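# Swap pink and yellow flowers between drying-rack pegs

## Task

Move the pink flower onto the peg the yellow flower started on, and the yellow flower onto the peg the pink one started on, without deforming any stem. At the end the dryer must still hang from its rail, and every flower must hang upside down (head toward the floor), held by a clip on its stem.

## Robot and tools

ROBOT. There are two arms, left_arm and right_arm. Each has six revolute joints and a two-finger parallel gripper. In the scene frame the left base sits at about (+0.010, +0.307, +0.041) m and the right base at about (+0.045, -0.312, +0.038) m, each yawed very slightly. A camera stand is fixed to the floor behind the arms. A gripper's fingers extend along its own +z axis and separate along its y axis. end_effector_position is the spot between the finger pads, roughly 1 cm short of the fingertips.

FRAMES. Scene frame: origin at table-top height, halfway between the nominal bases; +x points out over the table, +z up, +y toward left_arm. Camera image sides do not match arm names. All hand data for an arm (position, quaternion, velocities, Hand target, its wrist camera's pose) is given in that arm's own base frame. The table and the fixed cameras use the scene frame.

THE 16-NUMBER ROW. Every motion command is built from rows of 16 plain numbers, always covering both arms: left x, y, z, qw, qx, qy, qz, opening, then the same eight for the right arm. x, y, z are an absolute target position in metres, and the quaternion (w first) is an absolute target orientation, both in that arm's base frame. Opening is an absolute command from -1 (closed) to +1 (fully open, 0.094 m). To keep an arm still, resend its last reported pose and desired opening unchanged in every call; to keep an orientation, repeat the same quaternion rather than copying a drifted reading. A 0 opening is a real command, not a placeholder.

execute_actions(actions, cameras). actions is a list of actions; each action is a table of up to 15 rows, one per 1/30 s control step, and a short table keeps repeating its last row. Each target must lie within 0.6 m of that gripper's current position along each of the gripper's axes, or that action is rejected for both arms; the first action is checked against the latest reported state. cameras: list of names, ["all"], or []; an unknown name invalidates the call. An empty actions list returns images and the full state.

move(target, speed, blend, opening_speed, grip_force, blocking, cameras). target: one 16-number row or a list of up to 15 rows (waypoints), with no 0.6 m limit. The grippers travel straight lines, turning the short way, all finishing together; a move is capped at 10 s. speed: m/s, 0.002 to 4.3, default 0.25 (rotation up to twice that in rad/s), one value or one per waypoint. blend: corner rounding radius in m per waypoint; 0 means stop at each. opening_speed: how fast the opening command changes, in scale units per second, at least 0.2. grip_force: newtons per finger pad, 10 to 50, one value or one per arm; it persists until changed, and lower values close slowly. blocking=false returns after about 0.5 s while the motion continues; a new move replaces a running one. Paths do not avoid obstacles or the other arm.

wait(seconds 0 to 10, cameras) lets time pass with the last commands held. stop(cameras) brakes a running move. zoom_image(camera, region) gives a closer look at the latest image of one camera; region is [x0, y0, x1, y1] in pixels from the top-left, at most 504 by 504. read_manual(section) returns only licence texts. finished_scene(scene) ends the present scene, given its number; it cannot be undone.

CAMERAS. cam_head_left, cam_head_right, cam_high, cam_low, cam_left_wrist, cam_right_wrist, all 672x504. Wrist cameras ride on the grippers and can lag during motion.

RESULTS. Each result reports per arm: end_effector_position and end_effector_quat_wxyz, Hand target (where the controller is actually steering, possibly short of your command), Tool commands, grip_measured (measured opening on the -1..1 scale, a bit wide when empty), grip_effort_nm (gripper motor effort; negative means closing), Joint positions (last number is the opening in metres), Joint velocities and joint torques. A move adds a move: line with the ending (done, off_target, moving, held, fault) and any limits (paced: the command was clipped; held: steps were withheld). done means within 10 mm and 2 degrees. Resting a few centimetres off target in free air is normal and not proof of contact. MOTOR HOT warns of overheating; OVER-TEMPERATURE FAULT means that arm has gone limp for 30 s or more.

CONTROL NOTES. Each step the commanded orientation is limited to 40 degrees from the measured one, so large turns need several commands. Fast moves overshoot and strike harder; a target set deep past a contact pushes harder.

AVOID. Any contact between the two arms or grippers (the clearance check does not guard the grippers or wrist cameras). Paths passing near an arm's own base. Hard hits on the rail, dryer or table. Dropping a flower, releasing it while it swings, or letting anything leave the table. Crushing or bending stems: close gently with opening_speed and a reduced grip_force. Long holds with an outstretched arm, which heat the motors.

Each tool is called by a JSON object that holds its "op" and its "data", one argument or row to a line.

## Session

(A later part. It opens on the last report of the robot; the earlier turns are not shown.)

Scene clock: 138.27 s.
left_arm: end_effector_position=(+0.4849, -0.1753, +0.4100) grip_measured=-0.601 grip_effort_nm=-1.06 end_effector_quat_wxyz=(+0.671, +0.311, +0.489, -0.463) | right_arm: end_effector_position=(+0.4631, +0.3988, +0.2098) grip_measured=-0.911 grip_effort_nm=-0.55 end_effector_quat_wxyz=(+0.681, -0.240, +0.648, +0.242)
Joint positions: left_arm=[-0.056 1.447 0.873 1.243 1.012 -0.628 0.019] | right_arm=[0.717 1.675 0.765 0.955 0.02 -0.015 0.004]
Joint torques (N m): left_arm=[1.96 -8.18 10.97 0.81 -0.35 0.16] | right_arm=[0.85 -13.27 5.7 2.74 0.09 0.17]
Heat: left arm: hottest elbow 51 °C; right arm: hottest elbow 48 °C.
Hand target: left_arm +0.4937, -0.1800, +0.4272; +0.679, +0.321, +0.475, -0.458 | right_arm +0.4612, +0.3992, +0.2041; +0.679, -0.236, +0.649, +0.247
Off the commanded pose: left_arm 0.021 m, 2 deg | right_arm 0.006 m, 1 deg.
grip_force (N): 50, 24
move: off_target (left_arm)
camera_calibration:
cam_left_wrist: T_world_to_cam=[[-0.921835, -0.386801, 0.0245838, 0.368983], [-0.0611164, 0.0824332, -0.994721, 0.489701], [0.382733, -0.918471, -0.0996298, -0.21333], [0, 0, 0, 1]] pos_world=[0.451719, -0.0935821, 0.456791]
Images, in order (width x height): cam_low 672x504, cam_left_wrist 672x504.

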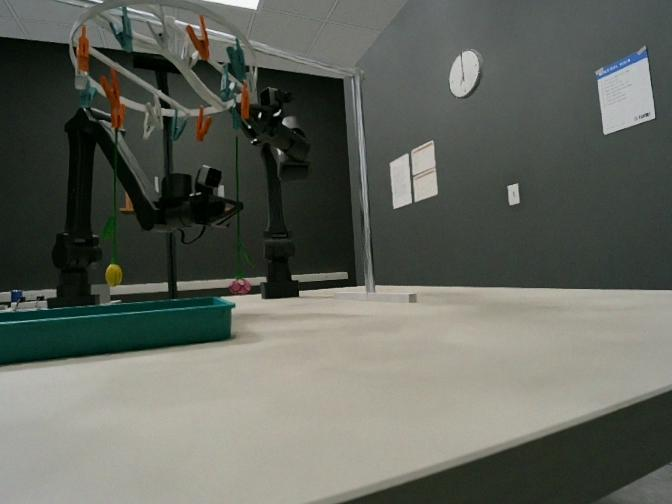

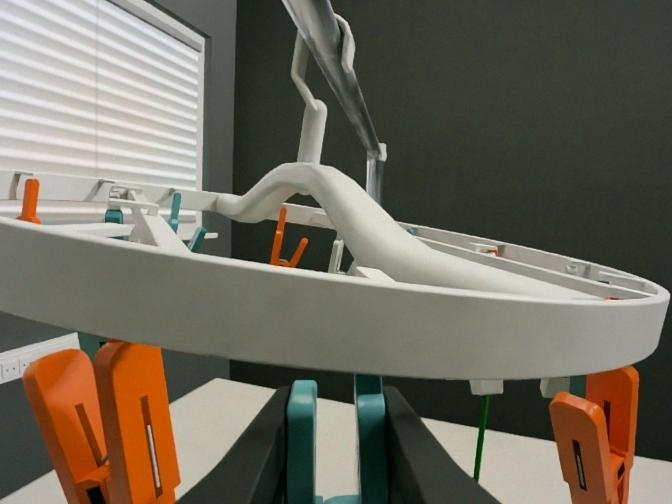

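{"op": "move", "data": {
  "target": [
    [0.4950, -0.1803, 0.4275, 0.6791, 0.3208, 0.4755, -0.4581, -0.15, 0.4612, 0.3992, 0.2040, 0.6794, -0.2362, 0.6492, 0.2472, -1.0],
    [0.4560, -0.1000, 0.4230, 0.6791, 0.3208, 0.4755, -0.4581, -0.15, 0.3700, 0.3220, 0.2120, 0.6794, -0.2362, 0.6492, 0.2472, -1.0],
    [0.3900, -0.0400, 0.3600, 0.6533, 0.2706, 0.6533, -0.2706, 0.1, 0.3100, 0.2950, 0.1900, 0.3769, -0.1604, 0.9099, 0.0664, -1.0],
    [0.3700, -0.0400, 0.3200, 0.6533, 0.2706, 0.6533, -0.2706, 0.1, 0.2520, 0.2680, 0.0650, -0.0410, 0.0148, 0.9991, 0.0006, -1.0]
  ],
  "speed": [0.1, 0.15, 0.25, 0.3],
  "opening_speed": 0.6,
  "blend": [0.0, 0.02, 0.03, 0.0],
  "cameras": ["cam_low", "cam_right_wrist", "cam_head_left", "cam_head_right"]
}}

{"op": "zoom_image", "data": {
  "camera": "cam_low",
  "region": [60, 60, 320, 320]
}}

Scene clock: 165.33 s.
left_arm: end_effector_position=(+0.3720, -0.0437, +0.3125) grip_measured=+0.098 grip_effort_nm=0.06 end_effector_quat_wxyz=(+0.642, +0.263, +0.662, -0.284) | right_arm: end_effector_position=(+0.2367, +0.2563, +0.0538) grip_measured=-0.911 grip_effort_nm=-0.56 end_effector_quat_wxyz=(-0.050, +0.002, +0.999, -0.010)
Joint positions: left_arm=[0.313 0.894 0.49 0.369 1.108 -0.007 0.052] | right_arm=[0.798 1.475 0.882 -1.063 -0.057 0.8 0.004]
Joint torques (N m): left_arm=[3.49 -3.84 8.23 2.54 0.17 0.15] | right_arm=[-0.26 -9.64 9.84 -0.24 -0.09 0.19]
Heat: left arm: hottest elbow 52 °C; right arm: hottest elbow 45 °C.
Hand target: left_arm +0.3701, -0.0402, +0.3200; +0.653, +0.271, +0.653, -0.270 | right_arm +0.2516, +0.2674, +0.0651; -0.041, +0.015, +0.999, +0.001
Off the commanded pose: left_arm 0.009 m, 2 deg | right_arm 0.022 m, 2 deg.
grip_force (N): 50, 24
move: off_target (right_arm); blend cut to 0 m at target 3; target 3's new opening was sent with left_arm's hand 0.012 m and 2 deg from that target
camera_calibration:
cam_right_wrist: T_world_to_cam=[[0.00465658, -0.999882, 0.0146139, 0.253298], [-0.863385, 0.00335319, 0.504534, 0.216647], [-0.504524, -0.0149669, -0.863268, 0.258461], [0, 0, 0, 1]] pos_world=[0.31627, 0.25641, 0.110113]
Images, in order (width x height): cam_head_left 672x504, cam_head_right 672x504, cam_low 672x504, cam_right_wrist 672x504.

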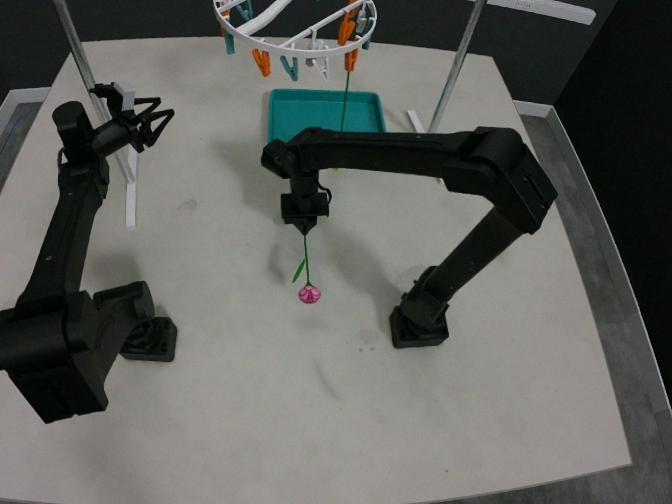

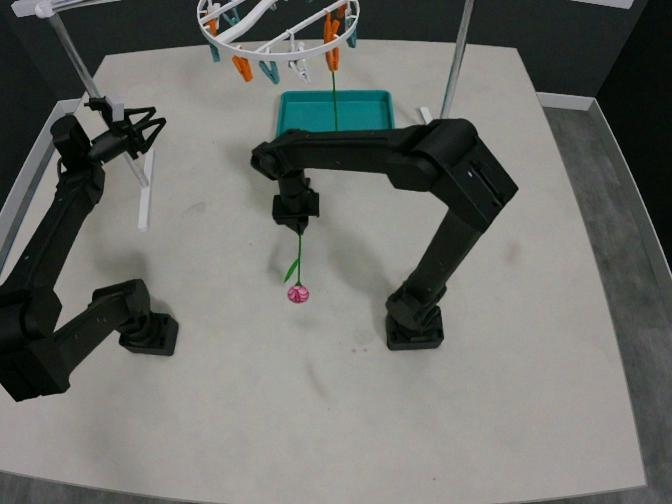

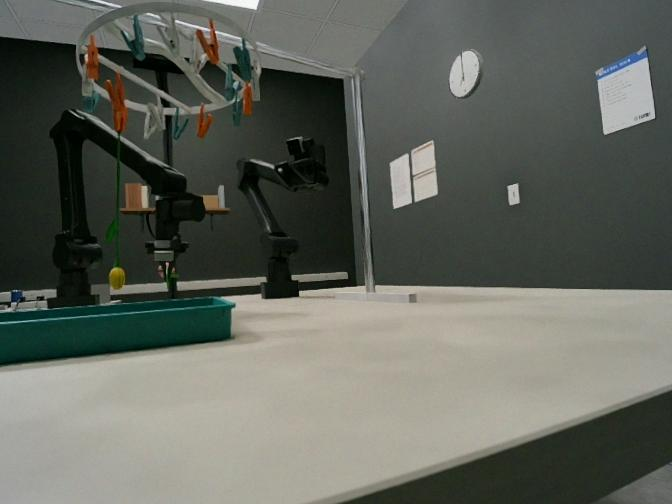

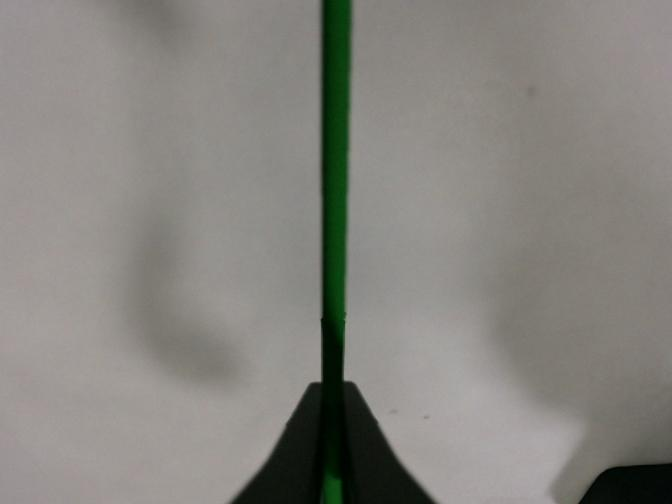

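Scaled by 1.938 from the camera's 672x504 image, which has a finer 960x720 frame.

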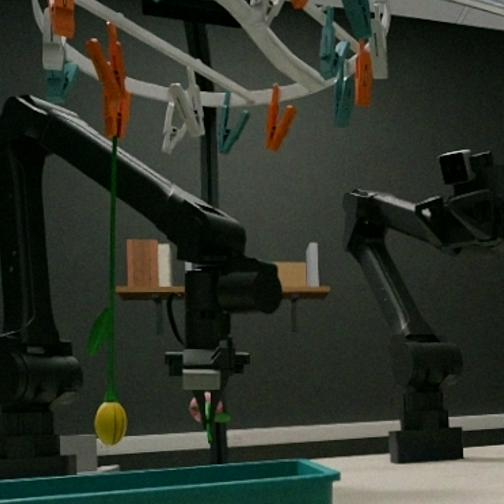

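{"op": "move", "data": {
  "target": [0.3720, -0.0437, 0.3125, 0.6420, 0.2630, 0.6620, -0.2840, 0.1, 0.2450, 0.2610, 0.0050, -0.0410, 0.0148, 0.9991, 0.0006, -1.0],
  "speed": 0.12,
  "cameras": ["cam_right_wrist", "cam_head_left", "cam_low"]
}}

{"op": "zoom_image", "data": {
  "camera": "cam_low",
  "region": [130, 220, 230, 310]
}}

{"op": "zoom_image", "data": {
  "camera": "cam_head_left",
  "region": [240, 150, 380, 320]
}}

Scene clock: 173.13 s.
left_arm: end_effector_position=(+0.3720, -0.0437, +0.3125) grip_measured=+0.098 grip_effort_nm=0.06 end_effector_quat_wxyz=(+0.642, +0.263, +0.662, -0.284) | right_arm: end_effector_position=(+0.2440, +0.2638, +0.0096) grip_measured=-0.911 grip_effort_nm=-0.55 end_effector_quat_wxyz=(-0.038, +0.002, +0.999, +0.002)
Joint positions: left_arm=[0.313 0.894 0.49 0.369 1.108 -0.007 0.052] | right_arm=[0.798 1.56 0.836 -0.898 -0.057 0.801 0.004]
Joint torques (N m): left_arm=[2.55 -2.9 8.12 1.94 0.05 0.03] | right_arm=[-0.15 -10.52 5.5 0.61 -0.1 0.19]
Heat: left arm: hottest elbow 52 °C; right arm: hottest elbow 45 °C.
Hand target: left_arm +0.3720, -0.0437, +0.3126; +0.642, +0.263, +0.662, -0.284 | right_arm +0.2449, +0.2609, +0.0050; -0.041, +0.015, +0.999, +0.000
Off the commanded pose: left_arm 0.000 m, 0 deg | right_arm 0.005 m, 1 deg.
grip_force (N): 50, 24
move: done
camera_calibration:
cam_right_wrist: T_world_to_cam=[[0.00342241, -0.999949, -0.00950547, 0.261956], [-0.875061, -0.00759541, 0.483954, 0.25112], [-0.484001, 0.00666158, -0.875042, 0.213504], [0, 0, 0, 1]] pos_world=[0.322185, 0.262427, 0.0677841]
Images, in order (width x height): cam_head_left 672x504, cam_low 672x504, cam_right_wrist 672x504.

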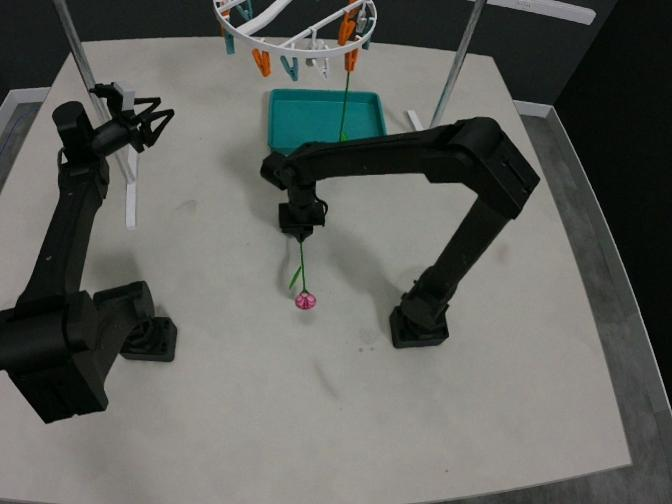

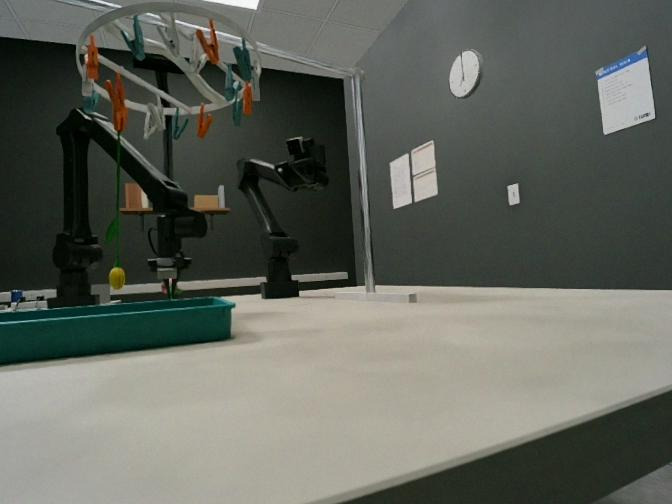

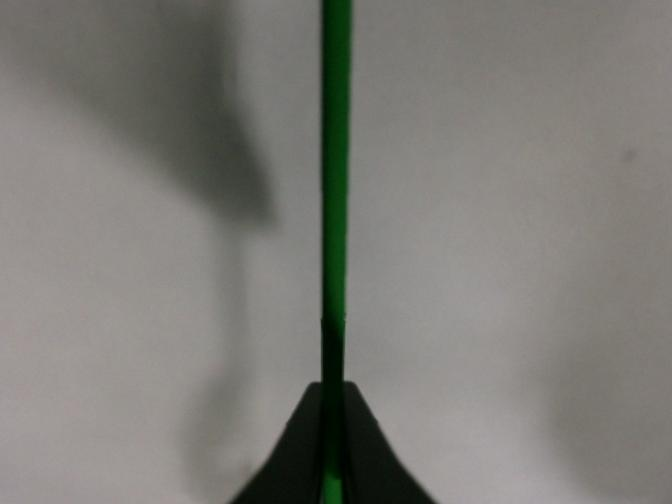

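Scaled by 5.040 from the camera's 672x504 image, which has a finer 960x720 frame.

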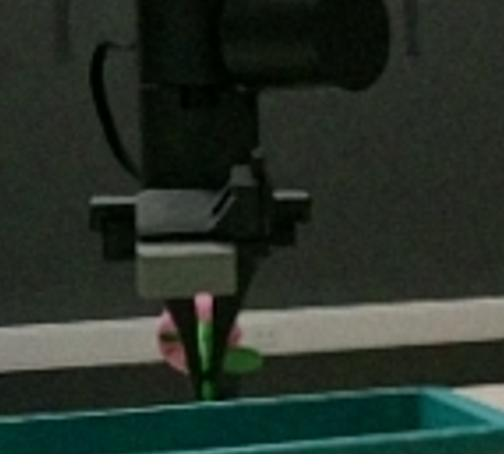

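Scaled by 2.965 from the camera's 672x504 image, which has a finer 960x720 frame.

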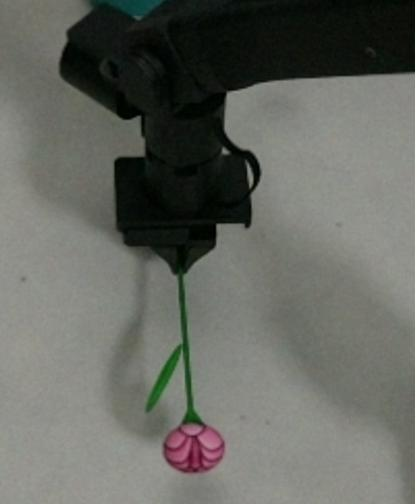

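{"op": "move", "data": {
  "target": [
    [0.3720, -0.0437, 0.3125, 0.6420, 0.2630, 0.6620, -0.2840, 0.1, 0.2445, 0.2630, -0.0180, -0.0410, 0.0148, 0.9991, 0.0006, -1.0],
    [0.3720, -0.0437, 0.3125, 0.6420, 0.2630, 0.6620, -0.2840, 0.1, 0.2445, 0.2630, -0.0290, -0.0410, 0.0148, 0.9991, 0.0006, -1.0]
  ],
  "speed": [0.08, 0.03],
  "cameras": ["cam_right_wrist", "cam_head_left", "cam_low"]
}}

{"op": "zoom_image", "data": {
  "camera": "cam_head_left",
  "region": [240, 150, 380, 320]
}}

Scene clock: 179.77 s.
left_arm: end_effector_position=(+0.3720, -0.0437, +0.3125) grip_measured=+0.098 grip_effort_nm=0.06 end_effector_quat_wxyz=(+0.642, +0.263, +0.662, -0.284) | right_arm: end_effector_position=(+0.2467, +0.2666, -0.0221) grip_measured=-0.911 grip_effort_nm=-0.55 end_effector_quat_wxyz=(-0.036, +0.005, +0.999, +0.004)
Joint positions: left_arm=[0.313 0.894 0.49 0.369 1.108 -0.007 0.052] | right_arm=[0.798 1.632 0.813 -0.795 -0.057 0.806 0.004]
Joint torques (N m): left_arm=[2.49 -2.9 8.12 1.94 0.05 0.03] | right_arm=[0.5 -10.52 4.74 0.55 -0.11 0.19]
Heat: left arm: hottest elbow 52 °C; right arm: hottest elbow 45 °C.
Hand target: left_arm +0.3720, -0.0437, +0.3126; +0.642, +0.263, +0.662, -0.284 | right_arm +0.2444, +0.2629, -0.0289; -0.041, +0.015, +0.999, +0.000
Off the commanded pose: left_arm 0.000 m, 0 deg | right_arm 0.008 m, 1 deg.
grip_force (N): 50, 24
move: done
camera_calibration:
cam_right_wrist: T_world_to_cam=[[-0.00142932, -0.999888, -0.0148925, 0.265511], [-0.877813, -0.00587902, 0.478967, 0.268959], [-0.479001, 0.0137575, -0.877707, 0.183941], [0, 0, 0, 1]] pos_world=[0.324583, 0.264531, 0.0365777]
Images, in order (width x height): cam_head_left 672x504, cam_low 672x504, cam_right_wrist 672x504.

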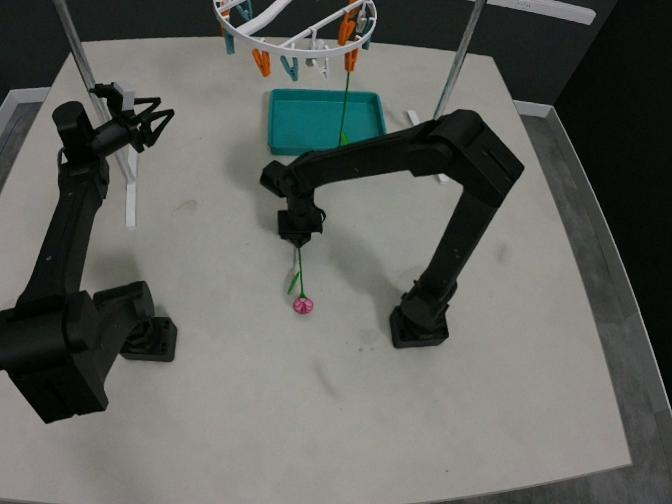

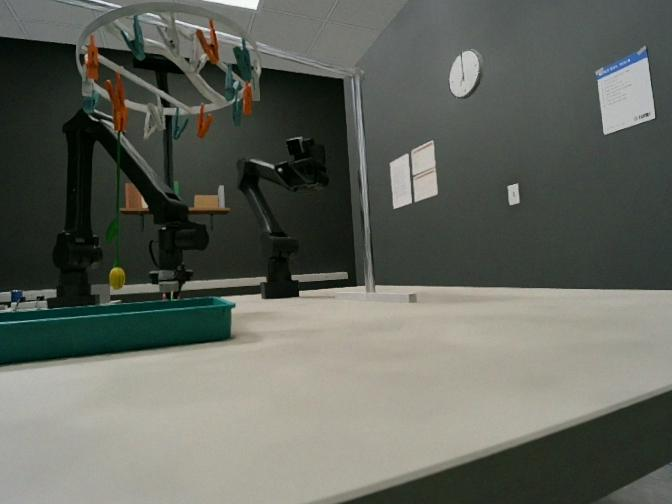

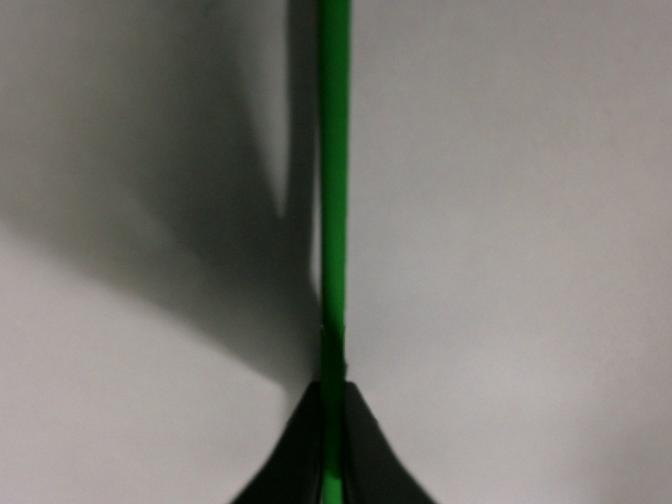

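Scaled by 2.965 from the camera's 672x504 image, which has a finer 960x720 frame.

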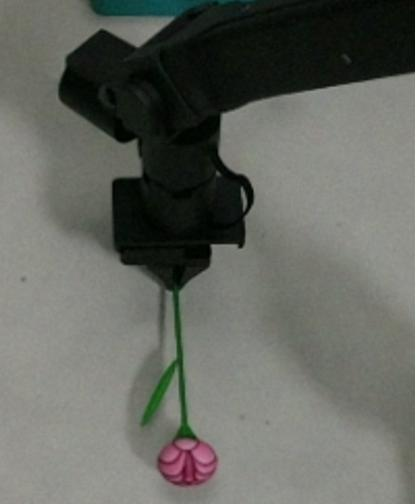

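{"op": "move", "data": {
  "target": [
    [0.3720, -0.0437, 0.3125, 0.6420, 0.2630, 0.6620, -0.2840, 0.1, 0.2445, 0.2630, -0.0280, -0.0410, 0.0148, 0.9991, 0.0006, -0.4],
    [0.3720, -0.0437, 0.3125, 0.6420, 0.2630, 0.6620, -0.2840, 0.1, 0.2450, 0.2620, 0.1000, -0.0410, 0.0148, 0.9991, 0.0006, 0.0],
    [0.3150, -0.1900, 0.2500, 0.6261, 0.3455, 0.5983, -0.3615, 0.1, 0.2750, 0.1200, 0.3300, 0.6500, -0.2200, 0.6400, 0.2600, 0.1],
    [0.4110, -0.3774, 0.2250, 0.6679, 0.2644, 0.6383, -0.2767, 0.1, 0.3715, 0.1000, 0.4330, 0.7568, -0.2195, 0.5300, 0.3135, 0.0]
  ],
  "speed": [0.03, 0.12, 0.3, 0.3],
  "opening_speed": 0.5,
  "blend": [0.0, 0.02, 0.04, 0.0],
  "cameras": ["cam_left_wrist", "cam_right_wrist", "cam_low", "cam_head_left"]
}}

{"op": "zoom_image", "data": {
  "camera": "cam_right_wrist",
  "region": [180, 200, 480, 450]
}}

Scene clock: 202.07 s.
left_arm: end_effector_position=(+0.4003, -0.3647, +0.2045) grip_measured=+0.098 grip_effort_nm=0.06 end_effector_quat_wxyz=(+0.649, +0.267, +0.659, -0.273) | right_arm: end_effector_position=(+0.3656, +0.0989, +0.4009) grip_measured=+0.099 grip_effort_nm=0.08 end_effector_quat_wxyz=(+0.742, -0.212, +0.552, +0.315)
Joint positions: left_arm=[-0.717 1.505 0.577 0.918 0.066 -0.013 0.052] | right_arm=[-0.065 0.858 0.472 0.823 -0.783 0.352 0.052]
Joint torques (N m): left_arm=[2.14 -7.59 9.22 3.1 -0.07 0.17] | right_arm=[0.85 -0.85 12.75 2.24 0.29 0.16]
Heat: left arm: hottest elbow 52 °C; right arm: hottest elbow 44 °C.
Hand target: left_arm +0.4099, -0.3764, +0.2252; +0.668, +0.264, +0.638, -0.277 | right_arm +0.3695, +0.0996, +0.4322; +0.757, -0.219, +0.530, +0.313
Tool commands: left_gripper/opening=+0.1 right_gripper/opening=+0.1
Off the commanded pose: left_arm 0.026 m, 3 deg | right_arm 0.033 m, 3 deg.
grip_force (N): 50, 24
move: off_target (left_arm, right_arm; path cut at 10 s); path passed 3 of 4 targets; target 4's new opening was not sent; blend cut to 0 m at target 2, 0 m at target 3; target 2's new opening was sent with right_arm's hand 0.024 m and 3 deg from that target
camera_calibration:
cam_left_wrist: T_world_to_cam=[[-0.701363, -0.712805, -0.0000390757, 0.0207555], [-0.306331, 0.301463, -0.902929, 0.455084], [0.643624, -0.633269, -0.429789, -0.308262], [0, 0, 0, 1]] pos_world=[0.352368, -0.317609, 0.278421]
cam_right_wrist: T_world_to_cam=[[0.703794, -0.710045, -0.0225892, -0.179068], [-0.103609, -0.0711351, -0.992071, 0.482919], [0.702808, 0.700554, -0.123631, -0.187877], [0, 0, 0, 1]] pos_world=[0.308103, 0.0388243, 0.451818]
Images, in order (width x height): cam_head_left 672x504, cam_low 672x504, cam_left_wrist 672x504, cam_right_wrist 672x504.

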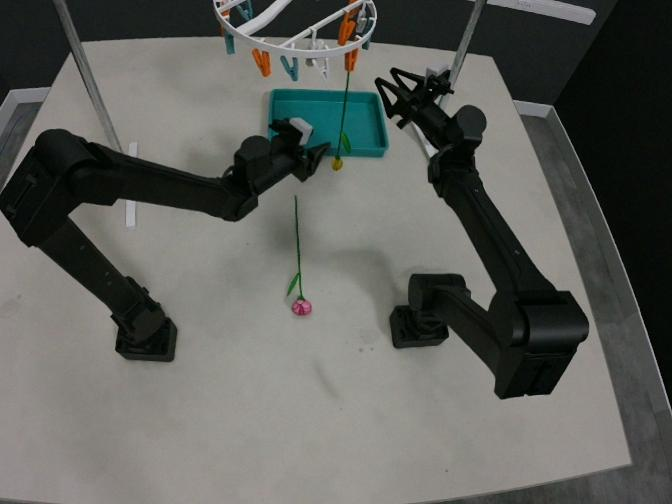

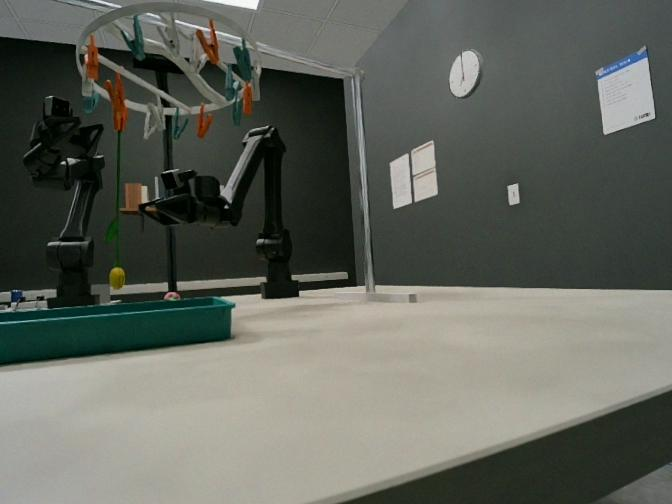

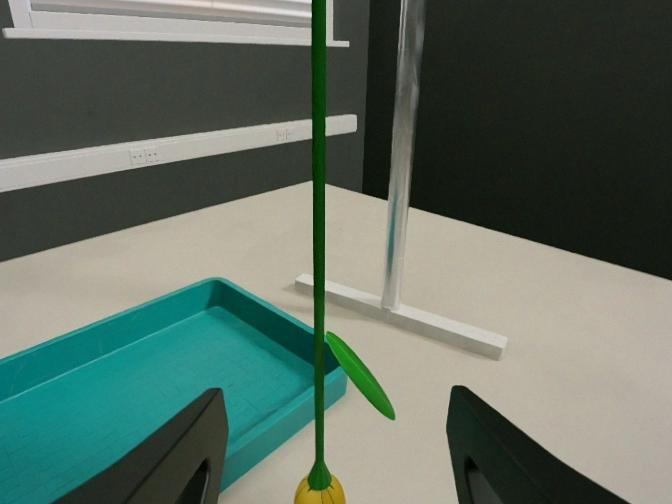

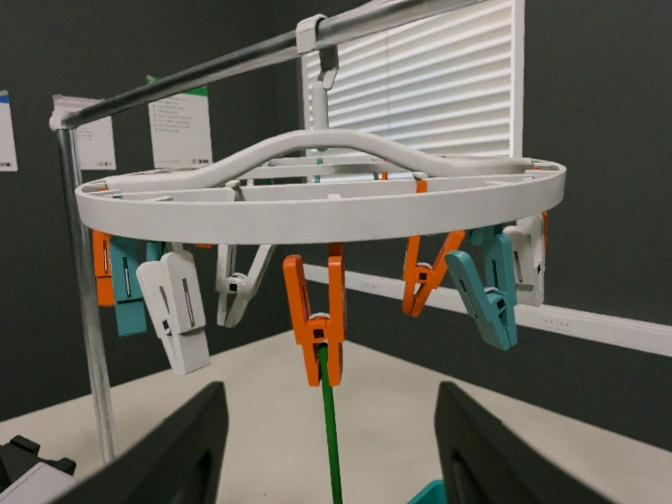

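Scaled by 1.680 from the camera's 672x504 image, which has a finer 960x720 frame.

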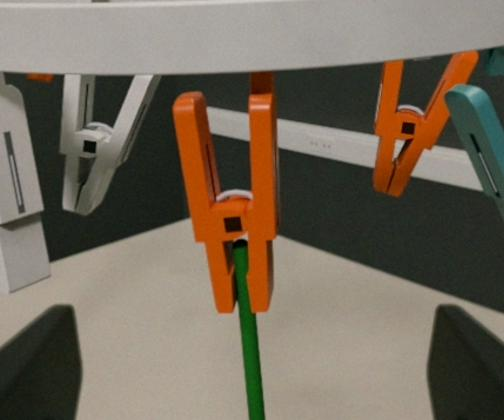

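{"op": "move", "data": {
  "target": [0.4512, -0.4080, 0.2340, 0.6679, 0.2644, 0.6383, -0.2767, 0.1, 0.4020, 0.1405, 0.4450, 0.7568, -0.2195, 0.5300, 0.3135, 0.0],
  "speed": 0.12,
  "cameras": ["cam_left_wrist", "cam_right_wrist", "cam_low"]
}}

{"op": "zoom_image", "data": {
  "camera": "cam_right_wrist",
  "region": [180, 230, 480, 480]
}}

{"op": "zoom_image", "data": {
  "camera": "cam_low",
  "region": [60, 60, 240, 300]
}}

Scene clock: 214.00 s.
left_arm: end_effector_position=(+0.4379, -0.3981, +0.2203) grip_measured=+0.098 grip_effort_nm=0.06 end_effector_quat_wxyz=(+0.658, +0.264, +0.648, -0.277) | right_arm: end_effector_position=(+0.3951, +0.1356, +0.4173) grip_measured=+0.001 grip_effort_nm=-0.07 end_effector_quat_wxyz=(+0.744, -0.208, +0.548, +0.320)
Joint positions: left_arm=[-0.717 1.593 0.721 0.891 0.068 -0.013 0.052] | right_arm=[0.077 0.944 0.56 0.788 -0.651 0.297 0.047]
Joint torques (N m): left_arm=[2.78 -9.17 9.76 1.73 0.15 0.17] | right_arm=[1.32 -2.49 12.72 1.26 0.25 -0.12]
Heat: left arm: hottest elbow 52 °C; right arm: hottest elbow 47 °C.
Hand target: left_arm +0.4503, -0.4072, +0.2341; +0.668, +0.264, +0.638, -0.277 | right_arm +0.4001, +0.1399, +0.4444; +0.757, -0.219, +0.530, +0.314
Off the commanded pose: left_arm 0.022 m, 2 deg | right_arm 0.029 m, 3 deg.
grip_force (N): 50, 24
move: off_target (left_arm, right_arm)
camera_calibration:
cam_left_wrist: T_world_to_cam=[[-0.703259, -0.710931, -0.00188609, 0.0253441], [-0.284873, 0.284228, -0.915457, 0.477345], [0.651363, -0.643266, -0.402411, -0.360266], [0, 0, 0, 1]] pos_world=[0.38847, -0.349404, 0.292062]
cam_right_wrist: T_world_to_cam=[[0.706173, -0.707345, -0.0313474, -0.171049], [-0.0999036, -0.055712, -0.993436, 0.50193], [0.700956, 0.70467, -0.110009, -0.237774], [0, 0, 0, 1]] pos_world=[0.337604, 0.074525, 0.467116]
Images, in order (width x height): cam_low 672x504, cam_left_wrist 672x504, cam_right_wrist 672x504.

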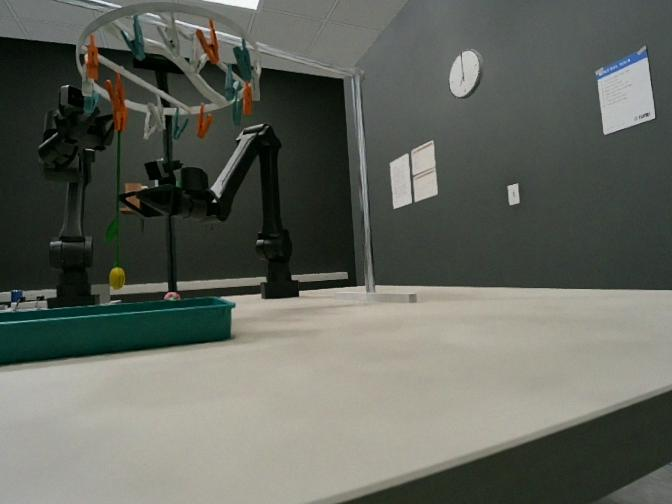

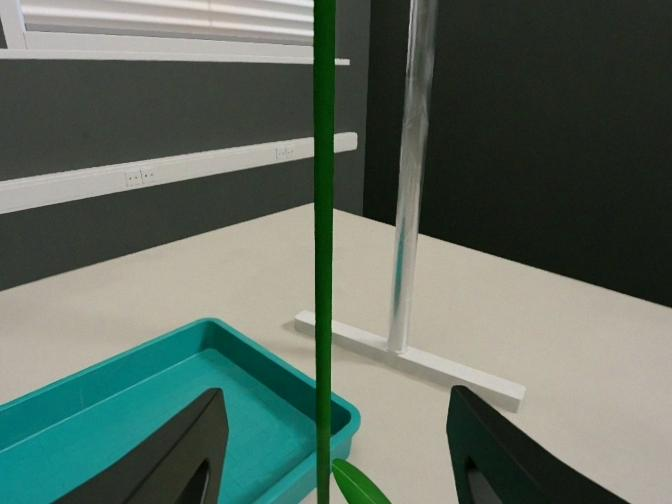

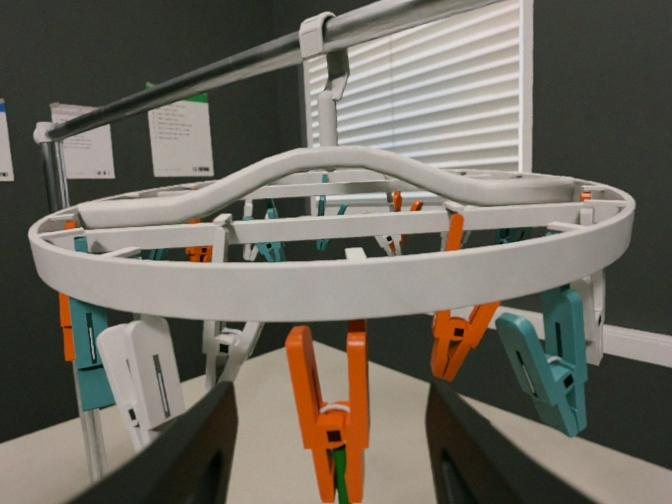

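Scaled by 1.680 from the camera's 672x504 image, which has a finer 960x720 frame.

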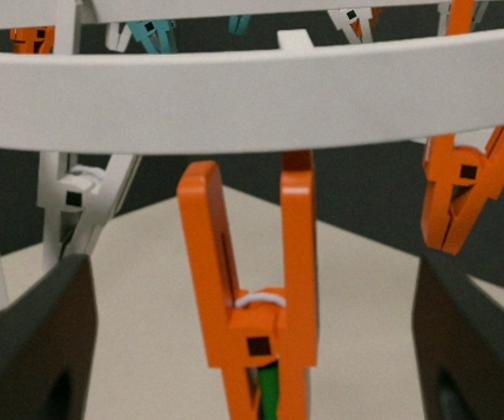

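Scaled by 2.100 from the camera's 672x504 image, which has a finer 960x720 frame.

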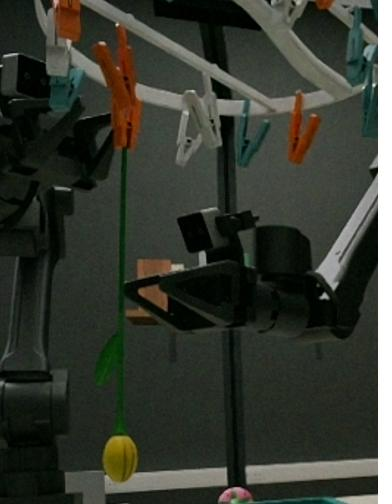

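{"op": "execute_actions", "data": {
  "actions": [],
  "cameras": ["all"]
}}

Scene clock: 229.77 s.
left_arm: end_effector_position=(+0.4379, -0.3981, +0.2203) grip_measured=+0.098 grip_effort_nm=0.05 end_effector_quat_wxyz=(+0.658, +0.264, +0.648, -0.277) | right_arm: end_effector_position=(+0.3951, +0.1356, +0.4172) grip_measured=+0.001 grip_effort_nm=-0.07 end_effector_quat_wxyz=(+0.744, -0.208, +0.548, +0.320)
Joint positions: left_arm=[-0.717 1.593 0.721 0.891 0.068 -0.013 0.052] | right_arm=[0.077 0.944 0.56 0.787 -0.651 0.296 0.047]
Joint velocities: within noise
Joint torques (N m): left_arm=[2.78 -9.11 9.74 1.73 0.15 0.16] | right_arm=[1.38 -2.61 12.72 1.26 0.25 -0.13]
Heat: left arm: hottest elbow 50 °C; right arm: hottest elbow 51 °C.
Hand target: left_arm +0.4503, -0.4072, +0.2341; +0.668, +0.264, +0.638, -0.277 | right_arm +0.4002, +0.1399, +0.4444; +0.757, -0.219, +0.530, +0.314
Tool commands: left_gripper/opening=+0.1 right_gripper/opening=+0.0
Off the commanded pose: left_arm 0.022 m, 2 deg | right_arm 0.029 m, 3 deg.
grip_force (N): 50, 24
camera_calibration:
cam_left_wrist: T_world_to_cam=[[-0.703259, -0.710931, -0.00188609, 0.0253441], [-0.284873, 0.284228, -0.915457, 0.477345], [0.651363, -0.643266, -0.402411, -0.360266], [0, 0, 0, 1]] pos_world=[0.38847, -0.349404, 0.292062]
cam_right_wrist: T_world_to_cam=[[0.706012, -0.707526, -0.0308932, -0.171196], [-0.0998102, -0.0562203, -0.993417, 0.501828], [0.701131, 0.704448, -0.110311, -0.237687], [0, 0, 0, 1]] pos_world=[0.337604, 0.0745248, 0.467017]

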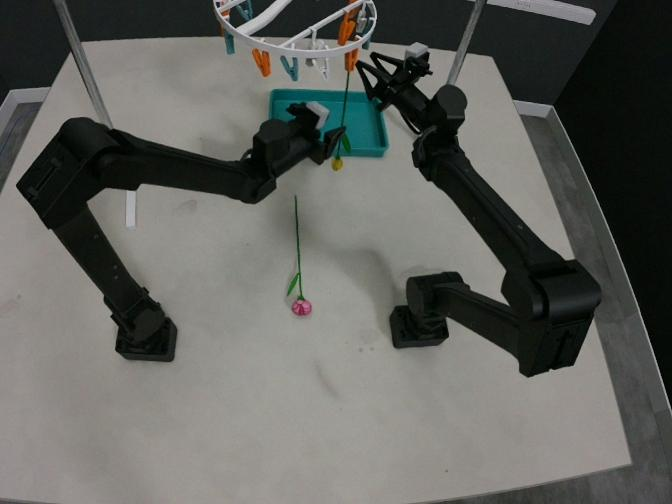

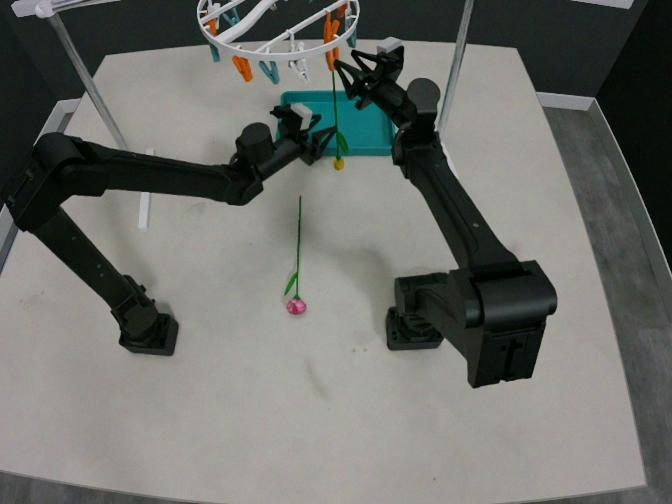

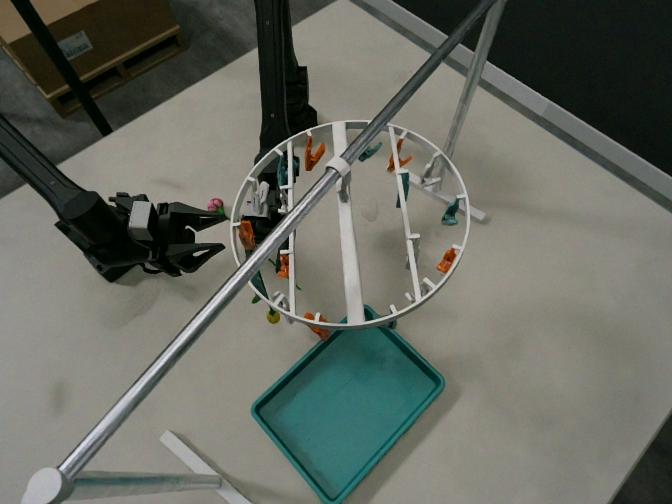

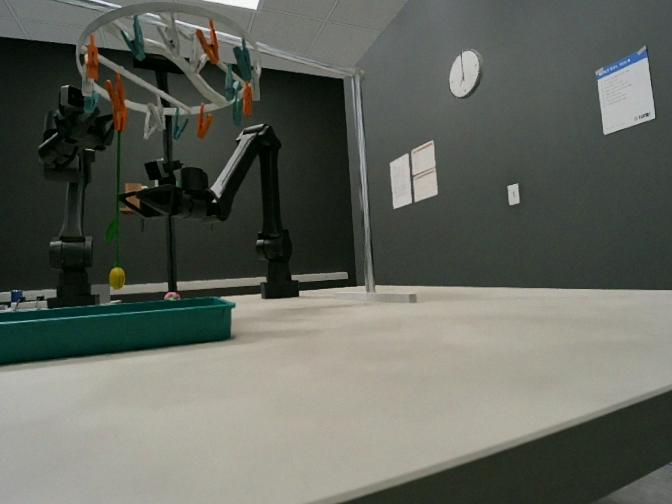

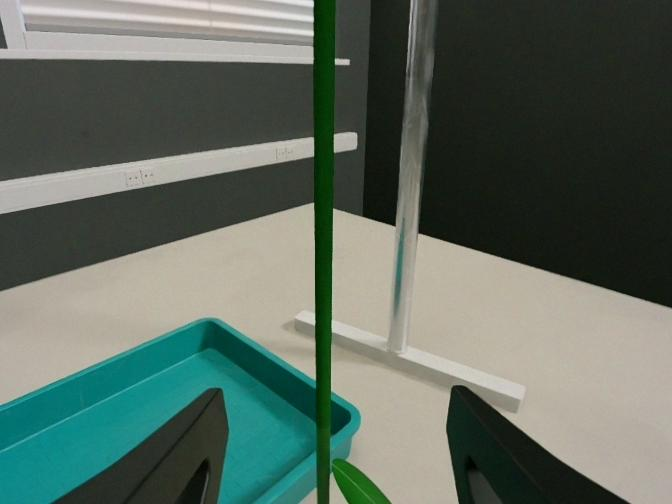

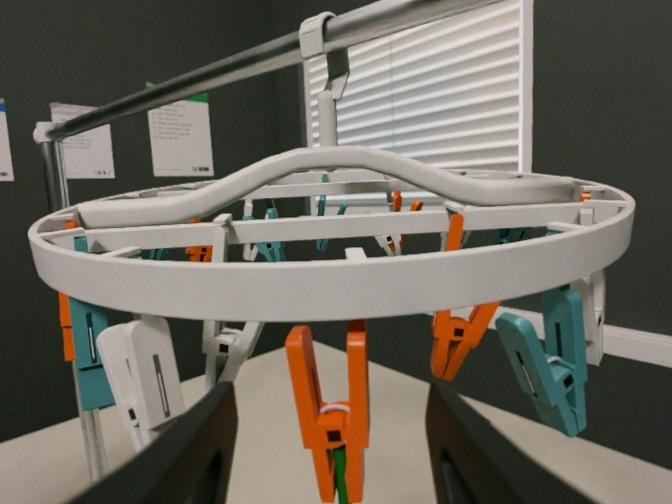

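{"op": "move", "data": {
  "target": [0.4732, -0.4241, 0.2340, 0.6679, 0.2644, 0.6383, -0.2767, 0.1, 0.4224, 0.1626, 0.4440, 0.7568, -0.2195, 0.5300, 0.3135, 0.0],
  "speed": 0.08,
  "grip_force": [22, 50],
  "cameras": ["cam_right_wrist", "cam_left_wrist", "cam_low"]
}}

Scene clock: 245.57 s.
left_arm: end_effector_position=(+0.4578, -0.4165, +0.2206) grip_measured=+0.098 grip_effort_nm=0.06 end_effector_quat_wxyz=(+0.658, +0.266, +0.647, -0.279) | right_arm: end_effector_position=(+0.4158, +0.1571, +0.4144) grip_measured=+0.001 grip_effort_nm=-0.08 end_effector_quat_wxyz=(+0.741, -0.208, +0.553, +0.320)
Joint positions: left_arm=[-0.717 1.649 0.798 0.871 0.073 -0.013 0.052] | right_arm=[0.142 1.017 0.604 0.787 -0.591 0.263 0.047]
Joint torques (N m): left_arm=[3.14 -10.05 9.95 1.76 0.15 0.16] | right_arm=[1.38 -3.72 12.62 1.78 0.24 -0.11]
Heat: left arm: hottest elbow 50 °C; right arm: hottest elbow 54 °C.
Hand target: left_arm +0.4722, -0.4231, +0.2341; +0.668, +0.264, +0.638, -0.277 | right_arm +0.4204, +0.1619, +0.4432; +0.757, -0.219, +0.530, +0.314
Off the commanded pose: left_arm 0.022 m, 2 deg | right_arm 0.031 m, 4 deg.
grip_force (N): 22, 50
move: off_target (left_arm, right_arm)
camera_calibration:
cam_left_wrist: T_world_to_cam=[[-0.706512, -0.707698, -0.00200006, 0.0291009], [-0.283293, 0.285406, -0.915581, 0.48834], [0.648526, -0.646302, -0.402129, -0.384981], [0, 0, 0, 1]] pos_world=[0.408573, -0.367594, 0.292361]
cam_right_wrist: T_world_to_cam=[[0.705946, -0.707377, -0.0354849, -0.1688], [-0.10978, -0.0597871, -0.992156, 0.506494], [0.699707, 0.704304, -0.119862, -0.263024], [0, 0, 0, 1]] pos_world=[0.358806, 0.0961261, 0.465005]
Images, in order (width x height): cam_low 672x504, cam_left_wrist 672x504, cam_right_wrist 672x504.

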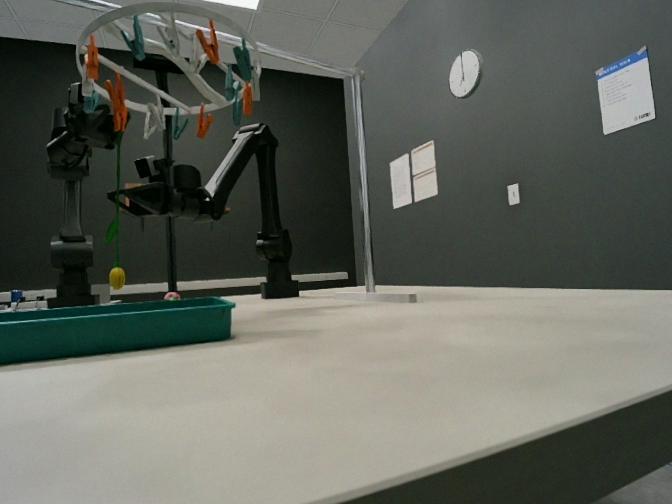

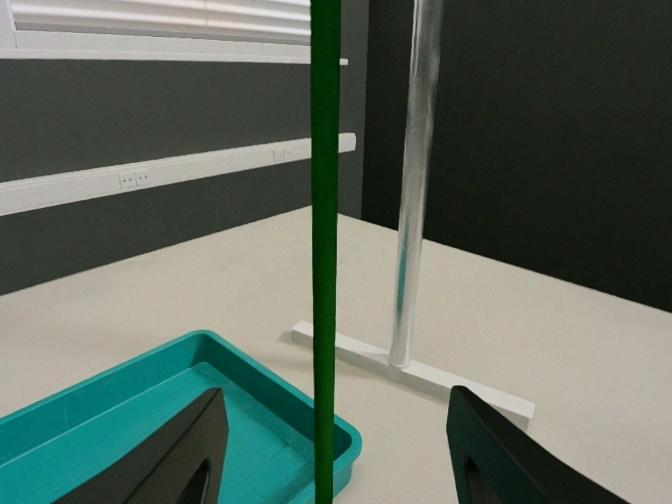

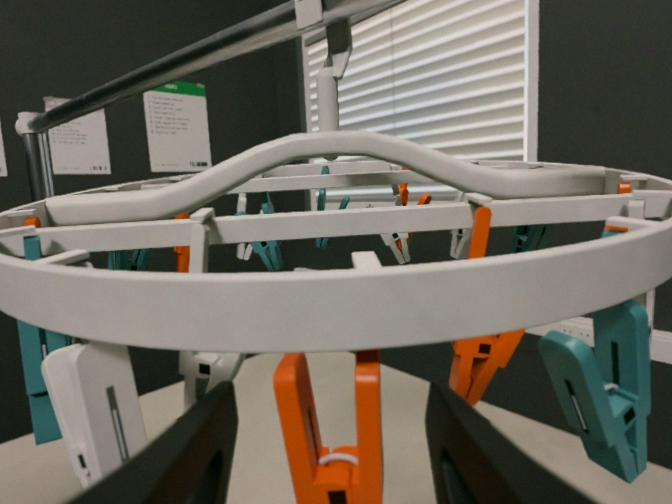

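{"op": "zoom_image", "data": {
  "camera": "cam_left_wrist",
  "region": [200, 340, 460, 504]
}}

{"op": "zoom_image", "data": {
  "camera": "cam_low",
  "region": [40, 60, 240, 300]
}}

Scaled by 1.938 from the camera's 672x504 image, which has a finer 960x720 frame.

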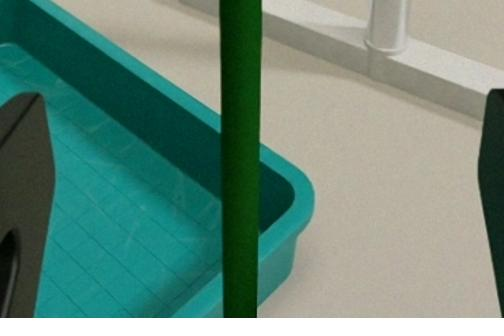

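Scaled by 2.100 from the camera's 672x504 image, which has a finer 960x720 frame.

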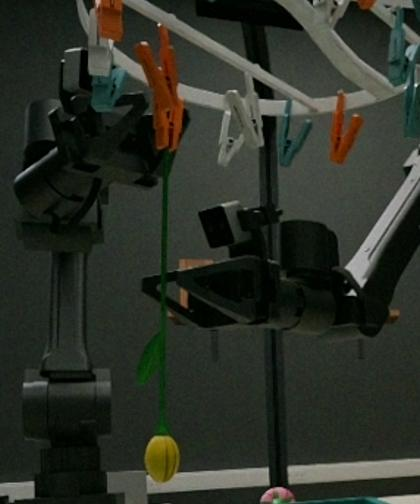

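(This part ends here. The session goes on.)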